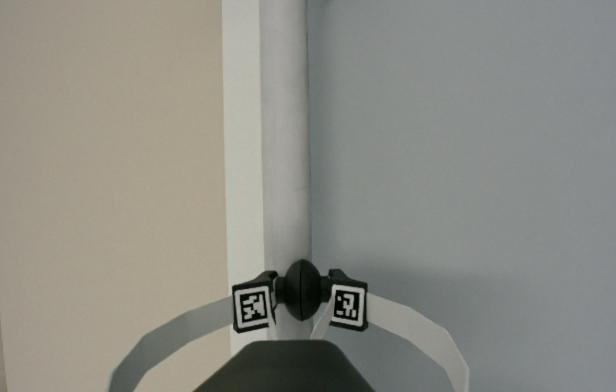

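>>> move(blocking=false, r2={"joints":{"gripper_m":0.065}}, cameras=[])

>>> wait(seconds=1.5, cameras=[])

>>> move(blocking=false, r2={"joints":{"arm_m":0.295},"contact_limits":{"arm_m":0.0},"speeds":{"arm_m":0.05}}, cameras=[])

>>> wait(seconds=2, cameras=["r2_wrist_camera"])

>>> move(blocking=false, r2={"joints":{"gripper_m":-0.03}}, cameras=[])

>>> wait(seconds=2.5, cameras=["r2_wrist_camera","r2_head_camera"])

Scene clock: 177.50 s.
move: r2 moving
r1: as last shown
r1.base_tilt: forward=-1.6 right=+1.3
r1.lidar_m: 1.60 0.84 0.72 0.72 0.84 1.23 1.25 1.52 2.06 2.07 2.41 3.43
r1.motor_effort: lift_m=+20(20) arm_m=-4(4) wheel_0=+2(2) wheel_1=+2(2) wheel_2=+0(0)
r1.servo_current: wrist_yaw_rad=52(59) wrist_pitch_rad=46(52) wrist_roll_rad=59(59) gripper_m=46(46)
r1.wrist_depth_mm: 136 138 - - - - - / 113 139 - - - - - / 118 140 229 - - - - / 137 162 - - - - - / - - - - - - - / 1182 1229 193 1205 187 1078 1042 / 842 750 759 798 788 778 820
r2.base_odometry: x=-1.767 y=-3.316 heading=-1.418
r2.turned_by_wheels: +0.000
r2.turned_by_imu: +0.000
r2.base_tilt: forward=-0.7 right=+0.1
r2.lidar_m: 0.70 1.19 2.34 2.60 1.97 1.37 3.04 2.42 1.63 0.81 0.66 0.64
r2.base_status: not commanded
r2.joint_positions: lift_m=+0.900 arm_m=+0.247 wrist_yaw_rad=+0.002 wrist_pitch_rad=+0.002 wrist_roll_rad=+0.000 gripper_m=+0.002
r2.joint_status: gripper_m moving
r2.measured_speeds: translate_m=+0.000 strafe_m=+0.000 rotate_rad=+0.000 lift_m=+0.000 arm_m=+0.000 wrist_yaw_rad=-0.002 wrist_pitch_rad=+0.000 wrist_roll_rad=+0.000
r2.motor_effort: lift_m=+20(20) arm_m=+7(7) wheel_0=+2(2) wheel_1=+0(1) wheel_2=+1(1)
r2.servo_current: wrist_yaw_rad=39(52) wrist_pitch_rad=39(46) wrist_roll_rad=46(59) gripper_m=91(124)
r2.contact_limits: arm_m 0.1
r2.hand_pose: x=+0.7063 y=-0.0869 z=+1.0776 quat_wxyz=(+1.000, +0.000, +0.001, +0.001) (m; r2's base frame)
r2.wrist_depth_mm: - - 370 230 258 220 198 / - - 394 232 260 222 200 / - - 399 233 263 224 201 / - - 402 293 266 226 203 / - - 407 234 266 227 204 / - - 189 193 183 228 205 / - 117 364 - 256 219 205
pictures: none
No camera images: "cameras" was empty.

Scene clock: 178.63 s.
earlier move: r2 done
r1.base_odometry: x=-0.015 y=+0.500 heading=+1.600
r1.turned_by_wheels: +0.000
r1.turned_by_imu: +0.000
r1.base_tilt: forward=-1.6 right=+1.3
r1.lidar_m: 1.62 0.84 0.70 0.71 0.86 1.25 1.25 1.50 2.08 2.09 2.44 3.43
r1.base_status: not commanded
r1.joint_positions: lift_m=+0.127 arm_m=+0.000 wrist_yaw_rad=+3.089 wrist_pitch_rad=+0.002 wrist_roll_rad=+0.000 gripper_m=+0.056
r1.joint_status: not commanded
r1.measured_speeds: all 0
r1.motor_effort: lift_m=+20(20) arm_m=-4(4) wheel_0=+2(2) wheel_1=+2(2) wheel_2=+0(0)
r1.servo_current: wrist_yaw_rad=78(78) wrist_pitch_rad=46(52) wrist_roll_rad=52(72) gripper_m=39(52)
r1.hand_pose: x=-0.1125 y=+0.1024 z=+0.3046 quat_wxyz=(+0.026, -0.001, +0.000, +1.000) (m; r1's base frame)
r1.wrist_depth_mm: 137 138 - - - - - / 113 139 - - - - - / 117 139 228 - - - - / 137 162 - - - - - / - - - - - - - / 1182 1205 192 1182 188 1060 1025 / 854 750 759 788 798 768 820
r2.base_odometry: x=-1.767 y=-3.316 heading=-1.419
r2.turned_by_wheels: +0.000
r2.turned_by_imu: +0.000
r2.base_tilt: forward=-0.7 right=+0.1
r2.lidar_m: 0.68 1.16 2.33 2.61 1.98 1.35 3.00 2.42 1.64 0.83 0.64 0.62
r2.base_status: not commanded
r2.joint_positions: lift_m=+0.900 arm_m=+0.247 wrist_yaw_rad=-0.006 wrist_pitch_rad=+0.002 wrist_roll_rad=+0.000 gripper_m=+0.065
r2.joint_status: all done
r2.measured_speeds: all 0
r2.motor_effort: lift_m=+20(20) arm_m=+7(7) wheel_0=+1(2) wheel_1=+0(1) wheel_2=-1(1)
r2.servo_current: wrist_yaw_rad=46(72) wrist_pitch_rad=46(46) wrist_roll_rad=52(59) gripper_m=46(130)
r2.contact_limits: arm_m 0.1
r2.hand_pose: x=+0.7056 y=-0.0891 z=+1.0776 quat_wxyz=(+1.000, +0.000, +0.001, -0.003) (m; r2's base frame)
r2.wrist_depth_mm: - - 359 289 256 220 198 / - 466 364 290 257 221 200 / - 469 366 296 259 223 202 / - 473 373 290 262 224 202 / - - 373 291 257 224 203 / - - 196 212 193 227 204 / - - 368 - 260 218 204
wait: 1.13 of 1.5 s (r2 has come to rest)
pictures: none
No camera images: "cameras" was empty.

Scene clock: 179.07 s.
move: r2 contact_stop
r1: as last shown
r1.lidar_m: 1.58 0.82 0.71 0.71 0.85 1.25 1.25 1.46 2.08 2.06 2.41 3.46
r1.servo_current: wrist_yaw_rad=46(65) wrist_pitch_rad=39(52) wrist_roll_rad=46(65) gripper_m=39(46)
r1.wrist_depth_mm: 136 138 - - - - - / 113 139 - - - - - / 117 140 229 - - - - / 137 162 - - - - - / - - - - - - - / 1182 1182 193 1205 187 1042 1042 / 842 750 750 798 798 788 820
r2.base_odometry: x=-1.767 y=-3.316 heading=-1.419
r2.turned_by_wheels: +0.000
r2.turned_by_imu: +0.000
r2.base_tilt: forward=-0.7 right=+0.1
r2.lidar_m: 0.71 1.14 2.36 2.61 1.94 1.38 2.98 2.42 1.63 0.84 0.67 0.66
r2.base_status: not commanded
r2.joint_positions: lift_m=+0.900 arm_m=+0.248 wrist_yaw_rad=-0.007 wrist_pitch_rad=+0.002 wrist_roll_rad=+0.000 gripper_m=+0.065
r2.joint_status: arm_m contact_stop (moved +0.002 of +0.048)
r2.measured_speeds: all 0
r2.on_its_own: arm_m is slack since a contact_stop (your +0.295 is given up)
r2.motor_effort: lift_m=+20(21) arm_m=+0(13) wheel_0=+1(2) wheel_1=+0(1) wheel_2=-5(6)
r2.servo_current: wrist_yaw_rad=59(59) wrist_pitch_rad=39(52) wrist_roll_rad=46(59) gripper_m=46(59)
r2.contact_limits: arm_m 0
r2.hand_pose: x=+0.7071 y=-0.0893 z=+1.0776 quat_wxyz=(+1.000, +0.000, +0.001, -0.003) (m; r2's base frame)
r2.wrist_depth_mm: - 462 359 287 255 219 198 / - 462 362 290 257 220 199 / - 466 364 293 259 222 200 / - 473 368 290 263 223 202 / - 466 370 290 257 224 203 / - - 194 205 191 221 203 / - 116 368 - 259 217 204
pictures: none
No camera images: "cameras" was empty.

not run: a stop that you did not command came earlier in this reply.

not run: a stop that you did not command came earlier in this reply.

not run: a stop that you did not command came earlier in this reply.

>>> move(cameras=["r2_wrist_camera","r2_head_camera"])

>>> zoom_image(camera="r2_head_camera", region=[150, 170, 310, 390])

Scene clock: 182.47 s.
r1.base_odometry: x=-0.015 y=+0.500 heading=+1.600
r1.turned_by_wheels: +0.000
r1.turned_by_imu: +0.000
r1.base_tilt: forward=-1.6 right=+1.3
r1.lidar_m: 1.61 0.84 0.71 0.71 0.85 1.27 1.25 1.49 2.07 2.08 2.44 3.43
r1.base_status: not commanded
r1.joint_positions: lift_m=+0.127 arm_m=+0.000 wrist_yaw_rad=+3.089 wrist_pitch_rad=+0.002 wrist_roll_rad=+0.000 gripper_m=+0.056
r1.joint_status: not commanded
r1.measured_speeds: all 0
r1.motor_effort: lift_m=+20(20) arm_m=-4(4) wheel_0=+2(2) wheel_1=+2(2) wheel_2=+0(0)
r1.servo_current: wrist_yaw_rad=59(65) wrist_pitch_rad=46(52) wrist_roll_rad=59(65) gripper_m=39(46)
r1.hand_pose: x=-0.1125 y=+0.1024 z=+0.3046 quat_wxyz=(+0.026, -0.001, +0.000, +1.000) (m; r1's base frame)
r1.wrist_depth_mm: 136 139 - - - - - / 114 139 - - - - - / 118 140 229 - - - - / 137 161 - - - - - / - - - - - - - / 1138 1205 192 1182 188 1060 1042 / 854 750 750 809 798 778 820
r2.base_odometry: x=-1.767 y=-3.316 heading=-1.419
r2.turned_by_wheels: +0.000
r2.turned_by_imu: +0.000
r2.base_tilt: forward=-0.7 right=+0.1
r2.lidar_m: 0.72 1.18 2.34 2.60 1.93 1.35 2.99 2.42 1.63 0.82 0.68 0.65
r2.base_status: not commanded
r2.joint_positions: lift_m=+0.900 arm_m=+0.248 wrist_yaw_rad=-0.007 wrist_pitch_rad=+0.002 wrist_roll_rad=+0.000 gripper_m=+0.065
r2.joint_status: arm_m contact_stop (moved +0.002 of +0.048)
r2.measured_speeds: all 0
r2.on_its_own: arm_m is slack since a contact_stop (your +0.295 is given up)
r2.motor_effort: lift_m=+20(21) arm_m=+0(13) wheel_0=+1(2) wheel_1=+1(1) wheel_2=-5(6)
r2.servo_current: wrist_yaw_rad=52(59) wrist_pitch_rad=46(52) wrist_roll_rad=52(59) gripper_m=46(59)
r2.contact_limits: arm_m 0
r2.hand_pose: x=+0.7071 y=-0.0893 z=+1.0776 quat_wxyz=(+1.000, +0.000, +0.001, -0.003) (m; r2's base frame)
r2.wrist_depth_mm: - 462 357 289 255 220 197 / - 462 362 291 256 220 199 / - 466 364 294 259 222 200 / - 473 373 290 262 224 202 / - 462 370 291 257 224 202 / - - 194 205 192 221 204 / - 117 366 - 260 216 204
pictures: r2_head_camera, r2_wrist_camera
Images, in order (width x height): r2_head_camera 420x560, r2_wrist_camera 616x392.

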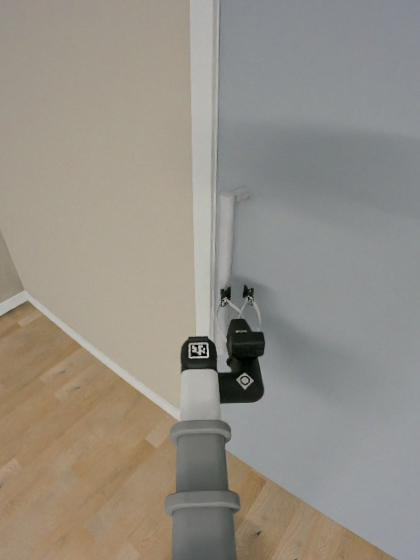

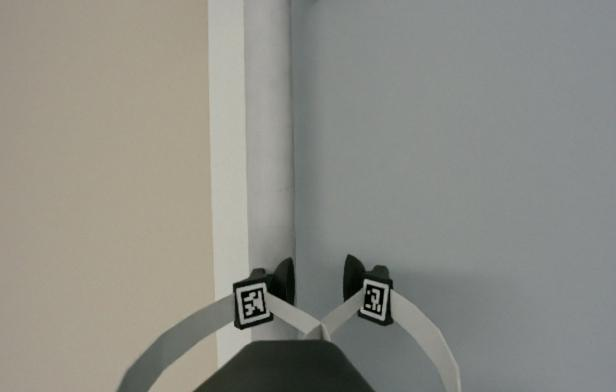

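Scaled by 2.291 from the camera's 420x560 image, which has a finer 1200x1600 frame.

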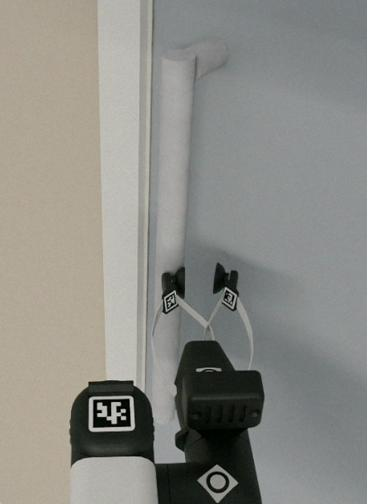

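>>> move(blocking=false, r2={"joints":{"arm_m":0.2}}, cameras=[])

>>> wait(seconds=1.2, cameras=[])

>>> move(blocking=false, r2={"base":{"strafe_m":0.026},"joints":{"gripper_m":0.085,"wrist_yaw_rad":0}}, cameras=[])

>>> wait(seconds=1.5, cameras=["r2_wrist_camera"])

>>> move(blocking=false, r2={"joints":{"arm_m":0.29},"contact_limits":{"arm_m":0.1},"speeds":{"arm_m":0.05}}, cameras=[])

>>> wait(seconds=3, cameras=["r2_wrist_camera"])

Scene clock: 189.70 s.
move: r2 moving
r1: as last shown
r1.lidar_m: 1.60 0.81 0.71 0.69 0.83 1.25 1.24 1.48 2.07 2.08 2.42 3.42
r1.servo_current: wrist_yaw_rad=52(52) wrist_pitch_rad=39(46) wrist_roll_rad=65(65) gripper_m=46(46)
r1.wrist_depth_mm: 136 138 - - - - - / 113 139 - - - - - / 118 140 229 - - - - / 137 162 - - - - - / - - - - - - - / 1182 1205 193 1205 187 1078 1025 / 842 750 750 798 798 768 820
r2.base_odometry: x=-1.767 y=-3.316 heading=-1.419
r2.turned_by_wheels: +0.000
r2.turned_by_imu: +0.001
r2.base_tilt: forward=-0.7 right=+0.1
r2.lidar_m: 0.71 1.16 2.32 2.59 1.96 1.35 3.01 2.42 1.65 0.81 0.65 0.65
r2.base_status: not commanded
r2.joint_positions: lift_m=+0.900 arm_m=+0.208 wrist_yaw_rad=-0.002 wrist_pitch_rad=+0.002 wrist_roll_rad=+0.000 gripper_m=+0.065
r2.joint_status: arm_m moving
r2.measured_speeds: translate_m=+0.000 strafe_m=+0.000 rotate_rad=+0.000 lift_m=+0.000 arm_m=-0.083 wrist_yaw_rad=+0.001 wrist_pitch_rad=+0.000 wrist_roll_rad=+0.000
r2.motor_effort: lift_m=+20(20) arm_m=-9(9) wheel_0=+0(2) wheel_1=-1(1) wheel_2=+0(6)
r2.servo_current: wrist_yaw_rad=52(72) wrist_pitch_rad=39(46) wrist_roll_rad=39(52) gripper_m=46(59)
r2.hand_pose: x=+0.6668 y=-0.0881 z=+1.0776 quat_wxyz=(+1.000, +0.000, +0.001, -0.001) (m; r2's base frame)
r2.wrist_depth_mm: - - 436 276 291 252 222 / - - 442 273 293 250 224 / - - 413 273 296 250 226 / - - 433 277 298 247 228 / - - 436 330 293 253 228 / - - 190 276 191 254 228 / - 124 - - 294 239 230
pictures: none
No camera images: "cameras" was empty.

Scene clock: 190.17 s.
earlier move: r2 done
r1.base_odometry: x=-0.015 y=+0.500 heading=+1.600
r1.turned_by_wheels: +0.000
r1.turned_by_imu: +0.000
r1.base_tilt: forward=-1.6 right=+1.3
r1.lidar_m: 1.61 0.82 0.70 0.71 0.84 1.26 1.26 1.50 2.06 2.09 2.42 3.45
r1.base_status: not commanded
r1.joint_positions: lift_m=+0.127 arm_m=+0.000 wrist_yaw_rad=+3.089 wrist_pitch_rad=+0.002 wrist_roll_rad=+0.000 gripper_m=+0.056
r1.joint_status: not commanded
r1.measured_speeds: all 0
r1.motor_effort: lift_m=+20(20) arm_m=-4(4) wheel_0=+2(2) wheel_1=+2(2) wheel_2=+0(0)
r1.servo_current: wrist_yaw_rad=39(65) wrist_pitch_rad=39(46) wrist_roll_rad=72(72) gripper_m=46(46)
r1.hand_pose: x=-0.1125 y=+0.1024 z=+0.3046 quat_wxyz=(+0.026, -0.001, +0.000, +1.000) (m; r1's base frame)
r1.wrist_depth_mm: 136 138 - - - - - / 113 139 - - - - - / 117 139 229 - - - - / 137 162 - - - - - / - - - - - - - / 1205 1205 191 1205 187 1060 1025 / 842 741 741 798 788 768 820
r2.base_odometry: x=-1.767 y=-3.316 heading=-1.419
r2.turned_by_wheels: +0.000
r2.turned_by_imu: +0.000
r2.base_tilt: forward=-0.7 right=+0.0
r2.lidar_m: 0.69 1.14 2.33 2.59 1.94 1.35 3.03 2.41 1.61 0.81 0.67 0.66
r2.base_status: not commanded
r2.joint_positions: lift_m=+0.900 arm_m=+0.200 wrist_yaw_rad=-0.002 wrist_pitch_rad=+0.002 wrist_roll_rad=+0.000 gripper_m=+0.065
r2.joint_status: all done
r2.measured_speeds: all 0
r2.motor_effort: lift_m=+21(21) arm_m=-6(9) wheel_0=+0(2) wheel_1=-1(1) wheel_2=+1(6)
r2.servo_current: wrist_yaw_rad=52(72) wrist_pitch_rad=39(52) wrist_roll_rad=59(59) gripper_m=46(59)
r2.hand_pose: x=+0.6593 y=-0.0880 z=+1.0776 quat_wxyz=(+1.000, +0.000, +0.001, -0.001) (m; r2's base frame)
r2.wrist_depth_mm: - - 418 282 297 253 228 / - - 442 282 300 255 229 / - - 445 336 303 256 231 / - - 445 338 304 258 233 / - - 418 342 298 260 234 / - - 190 285 193 260 236 / - 124 - - 294 251 236
wait: 0.47 of 1.2 s (r2 has come to rest)
pictures: none
No camera images: "cameras" was empty.

Scene clock: 190.67 s.
move: r2 moving
r1: as last shown
r1.lidar_m: 1.62 0.84 0.69 0.70 0.82 1.26 1.25 1.50 2.08 2.07 2.42 3.45
r1.servo_current: wrist_yaw_rad=65(65) wrist_pitch_rad=46(46) wrist_roll_rad=46(59) gripper_m=46(46)
r1.wrist_depth_mm: 137 139 - - - - - / 113 139 - - - - - / 117 140 229 - - - - / 137 162 - - - - - / - - - - - - - / 1205 1182 191 1182 187 1078 1025 / 854 750 759 798 798 778 820
r2.base_odometry: x=-1.743 y=-3.312 heading=-1.419
r2.turned_by_wheels: +0.000
r2.turned_by_imu: +0.000
r2.base_tilt: forward=-0.7 right=+0.1
r2.lidar_m: 0.73 1.19 2.34 2.55 4.03 1.33 3.04 2.43 1.68 0.87 0.68 0.66
r2.base_status: strafe_m moving
r2.joint_positions: lift_m=+0.900 arm_m=+0.200 wrist_yaw_rad=-0.002 wrist_pitch_rad=+0.002 wrist_roll_rad=+0.000 gripper_m=+0.081
r2.joint_status: gripper_m moving; the others done
r2.measured_speeds: translate_m=+0.000 strafe_m=+0.029 rotate_rad=+0.000 lift_m=+0.000 arm_m=+0.000 wrist_yaw_rad=+0.000 wrist_pitch_rad=+0.000 wrist_roll_rad=+0.000
r2.motor_effort: lift_m=+20(20) arm_m=-7(7) wheel_0=-4(10) wheel_1=+4(10) wheel_2=-1(2)
r2.servo_current: wrist_yaw_rad=46(59) wrist_pitch_rad=33(46) wrist_roll_rad=52(59) gripper_m=59(72)
r2.hand_pose: x=+0.6593 y=-0.0880 z=+1.0776 quat_wxyz=(+1.000, +0.000, +0.001, -0.001) (m; r2's base frame)
r2.wrist_depth_mm: - - 455 347 315 268 241 / - - 462 351 314 270 241 / - - 452 355 317 272 239 / - - 452 389 322 273 245 / - - 427 389 315 274 242 / - - 189 285 194 271 248 / - 128 - - 312 264 248
pictures: none
No camera images: "cameras" was empty.

Scene clock: 191.13 s.
earlier move: r2 done
r1.base_odometry: x=-0.015 y=+0.500 heading=+1.600
r1.turned_by_wheels: +0.000
r1.turned_by_imu: +0.000
r1.base_tilt: forward=-1.6 right=+1.3
r1.lidar_m: 1.60 0.79 0.71 0.71 0.83 1.26 1.26 1.50 2.08 2.08 2.41 3.44
r1.base_status: not commanded
r1.joint_positions: lift_m=+0.127 arm_m=+0.000 wrist_yaw_rad=+3.089 wrist_pitch_rad=+0.002 wrist_roll_rad=+0.000 gripper_m=+0.056
r1.joint_status: not commanded
r1.measured_speeds: all 0
r1.motor_effort: lift_m=+20(20) arm_m=-4(4) wheel_0=+2(2) wheel_1=+2(2) wheel_2=+0(0)
r1.servo_current: wrist_yaw_rad=65(65) wrist_pitch_rad=39(52) wrist_roll_rad=65(65) gripper_m=46(46)
r1.hand_pose: x=-0.1125 y=+0.1024 z=+0.3046 quat_wxyz=(+0.026, -0.001, +0.000, +1.000) (m; r1's base frame)
r1.wrist_depth_mm: 136 139 - - - - - / 113 139 - - - - - / 118 139 230 - - - - / 137 162 - - - - - / - - - - - - - / 1160 1205 191 1182 188 1042 1060 / 842 750 741 798 788 778 820
r2.base_odometry: x=-1.741 y=-3.312 heading=-1.419
r2.turned_by_wheels: +0.000
r2.turned_by_imu: +0.000
r2.base_tilt: forward=-0.6 right=+0.1
r2.lidar_m: 0.70 1.18 2.32 2.58 4.01 1.37 3.04 2.43 1.72 0.86 0.68 0.65
r2.base_status: done
r2.joint_positions: lift_m=+0.900 arm_m=+0.200 wrist_yaw_rad=-0.002 wrist_pitch_rad=+0.002 wrist_roll_rad=+0.000 gripper_m=+0.085
r2.joint_status: all done
r2.measured_speeds: all 0
r2.motor_effort: lift_m=+20(20) arm_m=-6(7) wheel_0=+1(10) wheel_1=+0(10) wheel_2=+0(2)
r2.servo_current: wrist_yaw_rad=33(59) wrist_pitch_rad=39(46) wrist_roll_rad=39(59) gripper_m=46(72)
r2.hand_pose: x=+0.6593 y=-0.0880 z=+1.0776 quat_wxyz=(+1.000, +0.000, +0.001, -0.001) (m; r2's base frame)
r2.wrist_depth_mm: - - 459 324 315 270 242 / - - 452 278 319 270 239 / - - 455 281 320 273 241 / - - 459 387 322 274 246 / - - 445 290 319 276 247 / - - 195 289 193 272 248 / - - - - 314 265 250
wait: 0.47 of 1.5 s (r2 has come to rest)
pictures: r2_wrist_camera
Images, in order (width x height): r2_wrist_camera 616x392.

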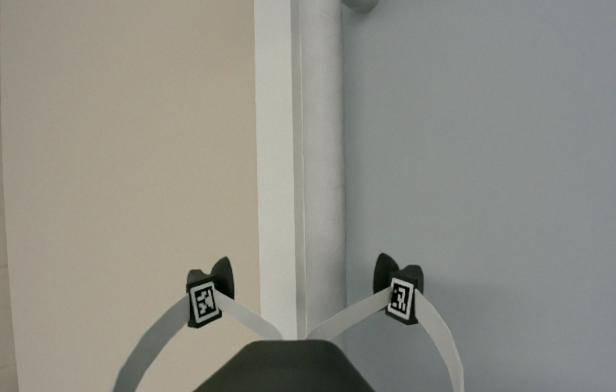

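Scene clock: 191.63 s.
move: r2 moving
r1: as last shown
r1.lidar_m: 1.60 0.84 0.69 0.72 0.83 1.25 1.26 1.48 2.09 2.08 2.39 3.43
r1.servo_current: wrist_yaw_rad=52(65) wrist_pitch_rad=39(46) wrist_roll_rad=33(65) gripper_m=33(46)
r1.wrist_depth_mm: 137 139 - - - - - / 113 139 - - - - - / 117 140 229 - - - - / 137 162 - - - - - / - - - - - - - / 1182 1205 192 1182 187 1078 1008 / 854 750 768 798 788 778 820
r2.base_odometry: x=-1.741 y=-3.312 heading=-1.419
r2.turned_by_wheels: +0.000
r2.turned_by_imu: +0.000
r2.base_tilt: forward=-0.7 right=+0.1
r2.lidar_m: 0.70 1.20 2.32 2.58 4.02 1.31 3.05 2.43 1.68 0.86 0.67 0.66
r2.base_status: not commanded
r2.joint_positions: lift_m=+0.900 arm_m=+0.222 wrist_yaw_rad=-0.002 wrist_pitch_rad=+0.002 wrist_roll_rad=+0.000 gripper_m=+0.085
r2.joint_status: arm_m moving
r2.measured_speeds: translate_m=+0.000 strafe_m=+0.000 rotate_rad=+0.000 lift_m=+0.000 arm_m=+0.050 wrist_yaw_rad=+0.000 wrist_pitch_rad=+0.000 wrist_roll_rad=+0.000
r2.motor_effort: lift_m=+20(20) arm_m=+5(12) wheel_0=+0(1) wheel_1=+0(1) wheel_2=+0(1)
r2.servo_current: wrist_yaw_rad=46(59) wrist_pitch_rad=39(39) wrist_roll_rad=59(59) gripper_m=52(59)
r2.contact_limits: arm_m 0.1
r2.hand_pose: x=+0.6809 y=-0.0880 z=+1.0776 quat_wxyz=(+1.000, +0.000, +0.001, -0.001) (m; r2's base frame)
r2.wrist_depth_mm: - - 436 362 297 254 229 / - - 436 366 301 256 230 / - - 442 366 303 257 231 / - - 449 370 304 254 233 / - - 433 270 300 260 235 / - - 196 266 193 262 235 / - - - - 296 252 236
pictures: none
No camera images: "cameras" was empty.

Scene clock: 193.33 s.
earlier move: r2 done
r1.base_odometry: x=-0.015 y=+0.500 heading=+1.600
r1.turned_by_wheels: +0.000
r1.turned_by_imu: +0.000
r1.base_tilt: forward=-1.6 right=+1.3
r1.lidar_m: 1.59 0.84 0.69 0.71 0.87 1.25 1.26 1.50 2.06 2.06 2.43 3.43
r1.base_status: not commanded
r1.joint_positions: lift_m=+0.127 arm_m=+0.000 wrist_yaw_rad=+3.089 wrist_pitch_rad=+0.002 wrist_roll_rad=+0.000 gripper_m=+0.056
r1.joint_status: not commanded
r1.measured_speeds: all 0
r1.motor_effort: lift_m=+20(20) arm_m=-4(4) wheel_0=+2(2) wheel_1=+2(2) wheel_2=+0(0)
r1.servo_current: wrist_yaw_rad=65(65) wrist_pitch_rad=39(52) wrist_roll_rad=46(65) gripper_m=46(46)
r1.hand_pose: x=-0.1125 y=+0.1024 z=+0.3046 quat_wxyz=(+0.026, -0.001, +0.000, +1.000) (m; r1's base frame)
r1.wrist_depth_mm: 137 138 - - - - - / 113 139 - - - - - / 117 139 229 - - - - / 137 162 - - - - - / - - - - - - - / 1182 1182 192 1182 188 1060 1042 / 842 750 750 809 798 768 809
r2.base_odometry: x=-1.741 y=-3.312 heading=-1.419
r2.turned_by_wheels: +0.000
r2.turned_by_imu: +0.000
r2.base_tilt: forward=-0.7 right=+0.1
r2.lidar_m: 0.71 1.19 2.33 2.58 4.02 1.32 3.05 2.45 1.67 0.87 0.67 0.67
r2.base_status: not commanded
r2.joint_positions: lift_m=+0.900 arm_m=+0.290 wrist_yaw_rad=-0.002 wrist_pitch_rad=+0.002 wrist_roll_rad=+0.000 gripper_m=+0.085
r2.joint_status: all done
r2.measured_speeds: all 0
r2.motor_effort: lift_m=+20(21) arm_m=+7(15) wheel_0=+1(1) wheel_1=-1(1) wheel_2=+0(1)
r2.servo_current: wrist_yaw_rad=46(65) wrist_pitch_rad=33(52) wrist_roll_rad=46(59) gripper_m=46(59)
r2.contact_limits: arm_m 0.1
r2.hand_pose: x=+0.7489 y=-0.0880 z=+1.0776 quat_wxyz=(+1.000, +0.000, +0.001, -0.001) (m; r2's base frame)
r2.wrist_depth_mm: - 459 366 187 242 206 185 / - 455 370 188 237 207 186 / - 462 373 189 239 209 187 / - 445 377 190 241 210 189 / - 473 377 192 236 211 186 / - 455 197 192 192 211 190 / - - 407 - 244 204 190
wait: 1.70 of 3 s (r2 has come to rest)
pictures: r2_wrist_camera
Images, in order (width x height): r2_wrist_camera 616x392.

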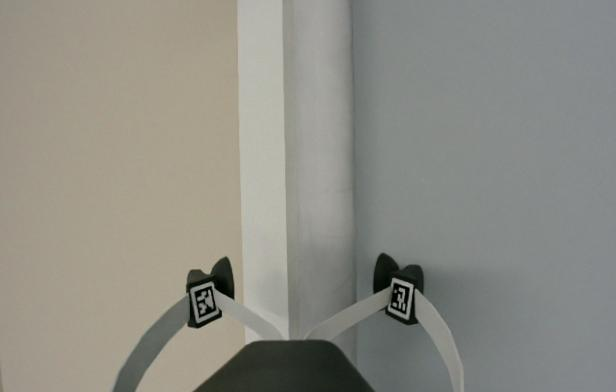

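>>> move(blocking=false, r2={"joints":{"arm_m":0.318},"contact_limits":{"arm_m":0.05},"speeds":{"arm_m":0.05}}, cameras=[])

>>> wait(seconds=1.5, cameras=[])

>>> move(blocking=false, r2={"joints":{"gripper_m":-0.03}}, cameras=[])

>>> wait(seconds=2.5, cameras=["r2_wrist_camera","r2_head_camera"])

>>> zoom_image(camera="r2_head_camera", region=[150, 170, 310, 390])

Scene clock: 200.33 s.
move: r2 contact_stop
r1: as last shown
r1.base_tilt: forward=-1.6 right=+1.2
r1.lidar_m: 1.60 0.83 0.72 0.71 0.84 1.26 1.25 1.49 2.07 2.08 2.43 3.43
r1.servo_current: wrist_yaw_rad=46(72) wrist_pitch_rad=39(46) wrist_roll_rad=65(65) gripper_m=39(46)
r1.wrist_depth_mm: 136 138 - - - - - / 113 139 - - - - - / 118 140 229 - - - - / 137 162 - - - - - / - - - - - - - / 1229 1182 191 1205 189 1042 1042 / 842 759 750 809 788 788 809
r2.base_odometry: x=-1.741 y=-3.312 heading=-1.418
r2.turned_by_wheels: +0.000
r2.turned_by_imu: +0.001
r2.base_tilt: forward=-0.8 right=+0.1
r2.lidar_m: 0.72 1.16 2.29 2.58 4.00 1.37 3.03 2.45 1.70 0.85 0.67 0.66
r2.base_status: not commanded
r2.joint_positions: lift_m=+0.900 arm_m=+0.309 wrist_yaw_rad=-0.002 wrist_pitch_rad=+0.002 wrist_roll_rad=+0.000 gripper_m=+0.085
r2.joint_status: arm_m contact_stop
r2.measured_speeds: translate_m=-0.001 strafe_m=-0.001 rotate_rad=+0.003 lift_m=+0.000 arm_m=+0.000 wrist_yaw_rad=+0.000 wrist_pitch_rad=+0.000 wrist_roll_rad=+0.000
r2.on_its_own: arm_m is slack since a contact_stop (your +0.318 is given up)
r2.motor_effort: lift_m=+20(21) arm_m=+1(14) wheel_0=+3(3) wheel_1=+0(1) wheel_2=-1(1)
r2.servo_current: wrist_yaw_rad=59(59) wrist_pitch_rad=39(46) wrist_roll_rad=52(52) gripper_m=46(59)
r2.contact_limits: arm_m 0.05
r2.hand_pose: x=+0.7676 y=-0.0880 z=+1.0776 quat_wxyz=(+1.000, +0.000, +0.001, -0.001) (m; r2's base frame)
r2.wrist_depth_mm: - 439 342 173 222 194 174 / - 427 343 173 229 195 176 / - 449 347 176 229 196 177 / - 452 351 174 227 198 178 / - 439 353 175 229 199 179 / - 445 195 174 193 196 179 / - 142 377 - 230 191 180
pictures: none
No camera images: "cameras" was empty.

not run: a stop that you did not command came earlier in this reply.

not run: a stop that you did not command came earlier in this reply.

not run: a stop that you did not command came earlier in this reply.

This scene's latest camera images include none from r2_head_camera. They are from: r2_wrist_camera. r2_head_camera's image comes with the result of a call that names it in "cameras".

>>> move(blocking=false, r2={"joints":{"gripper_m":-0.03}}, cameras=[])

>>> wait(seconds=2.5, cameras=["r2_wrist_camera","r2_head_camera"])

>>> zoom_image(camera="r2_head_camera", region=[150, 170, 310, 390])

Scene clock: 206.03 s.
earlier move: r2 contact_stop
move: r2 moving
r1: as last shown
r1.base_tilt: forward=-1.6 right=+1.3
r1.lidar_m: 1.60 0.81 0.71 0.69 0.84 1.26 1.26 1.49 2.09 2.07 2.44 3.44
r1.servo_current: wrist_yaw_rad=26(59) wrist_pitch_rad=39(46) wrist_roll_rad=59(59) gripper_m=39(46)
r1.wrist_depth_mm: 136 138 - - - - - / 113 139 - - - - - / 118 140 229 - - - - / 137 162 - - - - - / - - - - - - - / 1205 1205 192 1182 188 1060 1042 / 831 759 759 798 788 768 820
r2.base_odometry: x=-1.741 y=-3.312 heading=-1.418
r2.turned_by_wheels: +0.000
r2.turned_by_imu: +0.000
r2.base_tilt: forward=-0.7 right=+0.0
r2.lidar_m: 0.71 1.19 2.33 2.57 4.02 1.36 3.02 2.45 1.68 0.85 0.68 0.67
r2.base_status: not commanded
r2.joint_positions: lift_m=+0.900 arm_m=+0.309 wrist_yaw_rad=-0.002 wrist_pitch_rad=+0.002 wrist_roll_rad=+0.000 gripper_m=+0.067
r2.joint_status: arm_m contact_stop (moved +0.019 of +0.028); gripper_m moving
r2.measured_speeds: all 0
r2.on_its_own: arm_m is slack since a contact_stop (your +0.318 is given up)
r2.motor_effort: lift_m=+20(20) arm_m=+0(0) wheel_0=+3(4) wheel_1=+1(2) wheel_2=-2(2)
r2.servo_current: wrist_yaw_rad=39(59) wrist_pitch_rad=39(39) wrist_roll_rad=52(52) gripper_m=91(98)
r2.contact_limits: arm_m 0.05
r2.hand_pose: x=+0.7676 y=-0.0881 z=+1.0776 quat_wxyz=(+1.000, +0.000, +0.001, -0.001) (m; r2's base frame)
r2.wrist_depth_mm: - 436 342 172 222 193 174 / - 427 342 172 229 195 175 / - 445 345 174 229 196 176 / - 452 349 173 227 198 178 / - 436 353 174 228 198 179 / - 442 192 174 192 195 179 / - 140 375 - 229 191 180
pictures: none
No camera images: "cameras" was empty.

Scene clock: 207.37 s.
earlier move: r2 done
r1.base_odometry: x=-0.015 y=+0.500 heading=+1.600
r1.turned_by_wheels: +0.000
r1.turned_by_imu: +0.000
r1.base_tilt: forward=-1.6 right=+1.3
r1.lidar_m: 1.62 0.83 0.71 0.70 0.83 1.26 1.27 1.50 2.07 2.08 2.42 3.43
r1.base_status: not commanded
r1.joint_positions: lift_m=+0.127 arm_m=+0.000 wrist_yaw_rad=+3.089 wrist_pitch_rad=+0.002 wrist_roll_rad=+0.000 gripper_m=+0.056
r1.joint_status: not commanded
r1.measured_speeds: all 0
r1.motor_effort: lift_m=+20(20) arm_m=-4(4) wheel_0=+1(2) wheel_1=+2(2) wheel_2=+0(0)
r1.servo_current: wrist_yaw_rad=39(65) wrist_pitch_rad=39(52) wrist_roll_rad=59(59) gripper_m=33(46)
r1.hand_pose: x=-0.1125 y=+0.1024 z=+0.3046 quat_wxyz=(+0.026, -0.001, +0.000, +1.000) (m; r1's base frame)
r1.wrist_depth_mm: 136 139 - - - - - / 113 139 - - - - - / 118 140 229 - - - - / 137 162 - - - - - / - - - - - - - / 1182 1229 192 1182 187 1060 1042 / 854 750 759 809 788 768 820
r2.base_odometry: x=-1.741 y=-3.312 heading=-1.420
r2.turned_by_wheels: -0.001
r2.turned_by_imu: -0.001
r2.base_tilt: forward=-0.6 right=+0.1
r2.lidar_m: 0.71 1.18 2.33 2.57 4.02 1.35 3.03 2.43 1.70 0.85 0.69 0.67
r2.base_status: not commanded
r2.joint_positions: lift_m=+0.900 arm_m=+0.313 wrist_yaw_rad=-0.002 wrist_pitch_rad=+0.002 wrist_roll_rad=+0.000 gripper_m=-0.028
r2.joint_status: arm_m contact_stop (moved +0.019 of +0.028); the others done
r2.measured_speeds: all 0
r2.on_its_own: arm_m is slack since a contact_stop (your +0.318 is given up)
r2.motor_effort: lift_m=+20(20) arm_m=+0(0) wheel_0=-9(9) wheel_1=-2(2) wheel_2=-1(2)
r2.servo_current: wrist_yaw_rad=46(59) wrist_pitch_rad=39(46) wrist_roll_rad=52(59) gripper_m=130(241)
r2.contact_limits: arm_m 0.05
r2.hand_pose: x=+0.7724 y=-0.0881 z=+1.0776 quat_wxyz=(+1.000, +0.000, +0.001, -0.001) (m; r2's base frame)
r2.wrist_depth_mm: - 418 301 164 216 185 - / - 418 306 163 218 186 168 / - 424 329 166 220 191 169 / - 427 332 165 223 190 171 / - 430 340 166 223 190 171 / - 439 186 167 180 187 171 / - 124 343 - 220 182 -
wait: 1.33 of 2.5 s (r2 has come to rest)
pictures: r2_head_camera, r2_wrist_camera
Images, in order (width x height): r2_head_camera 420x560, r2_wrist_camera 616x392.

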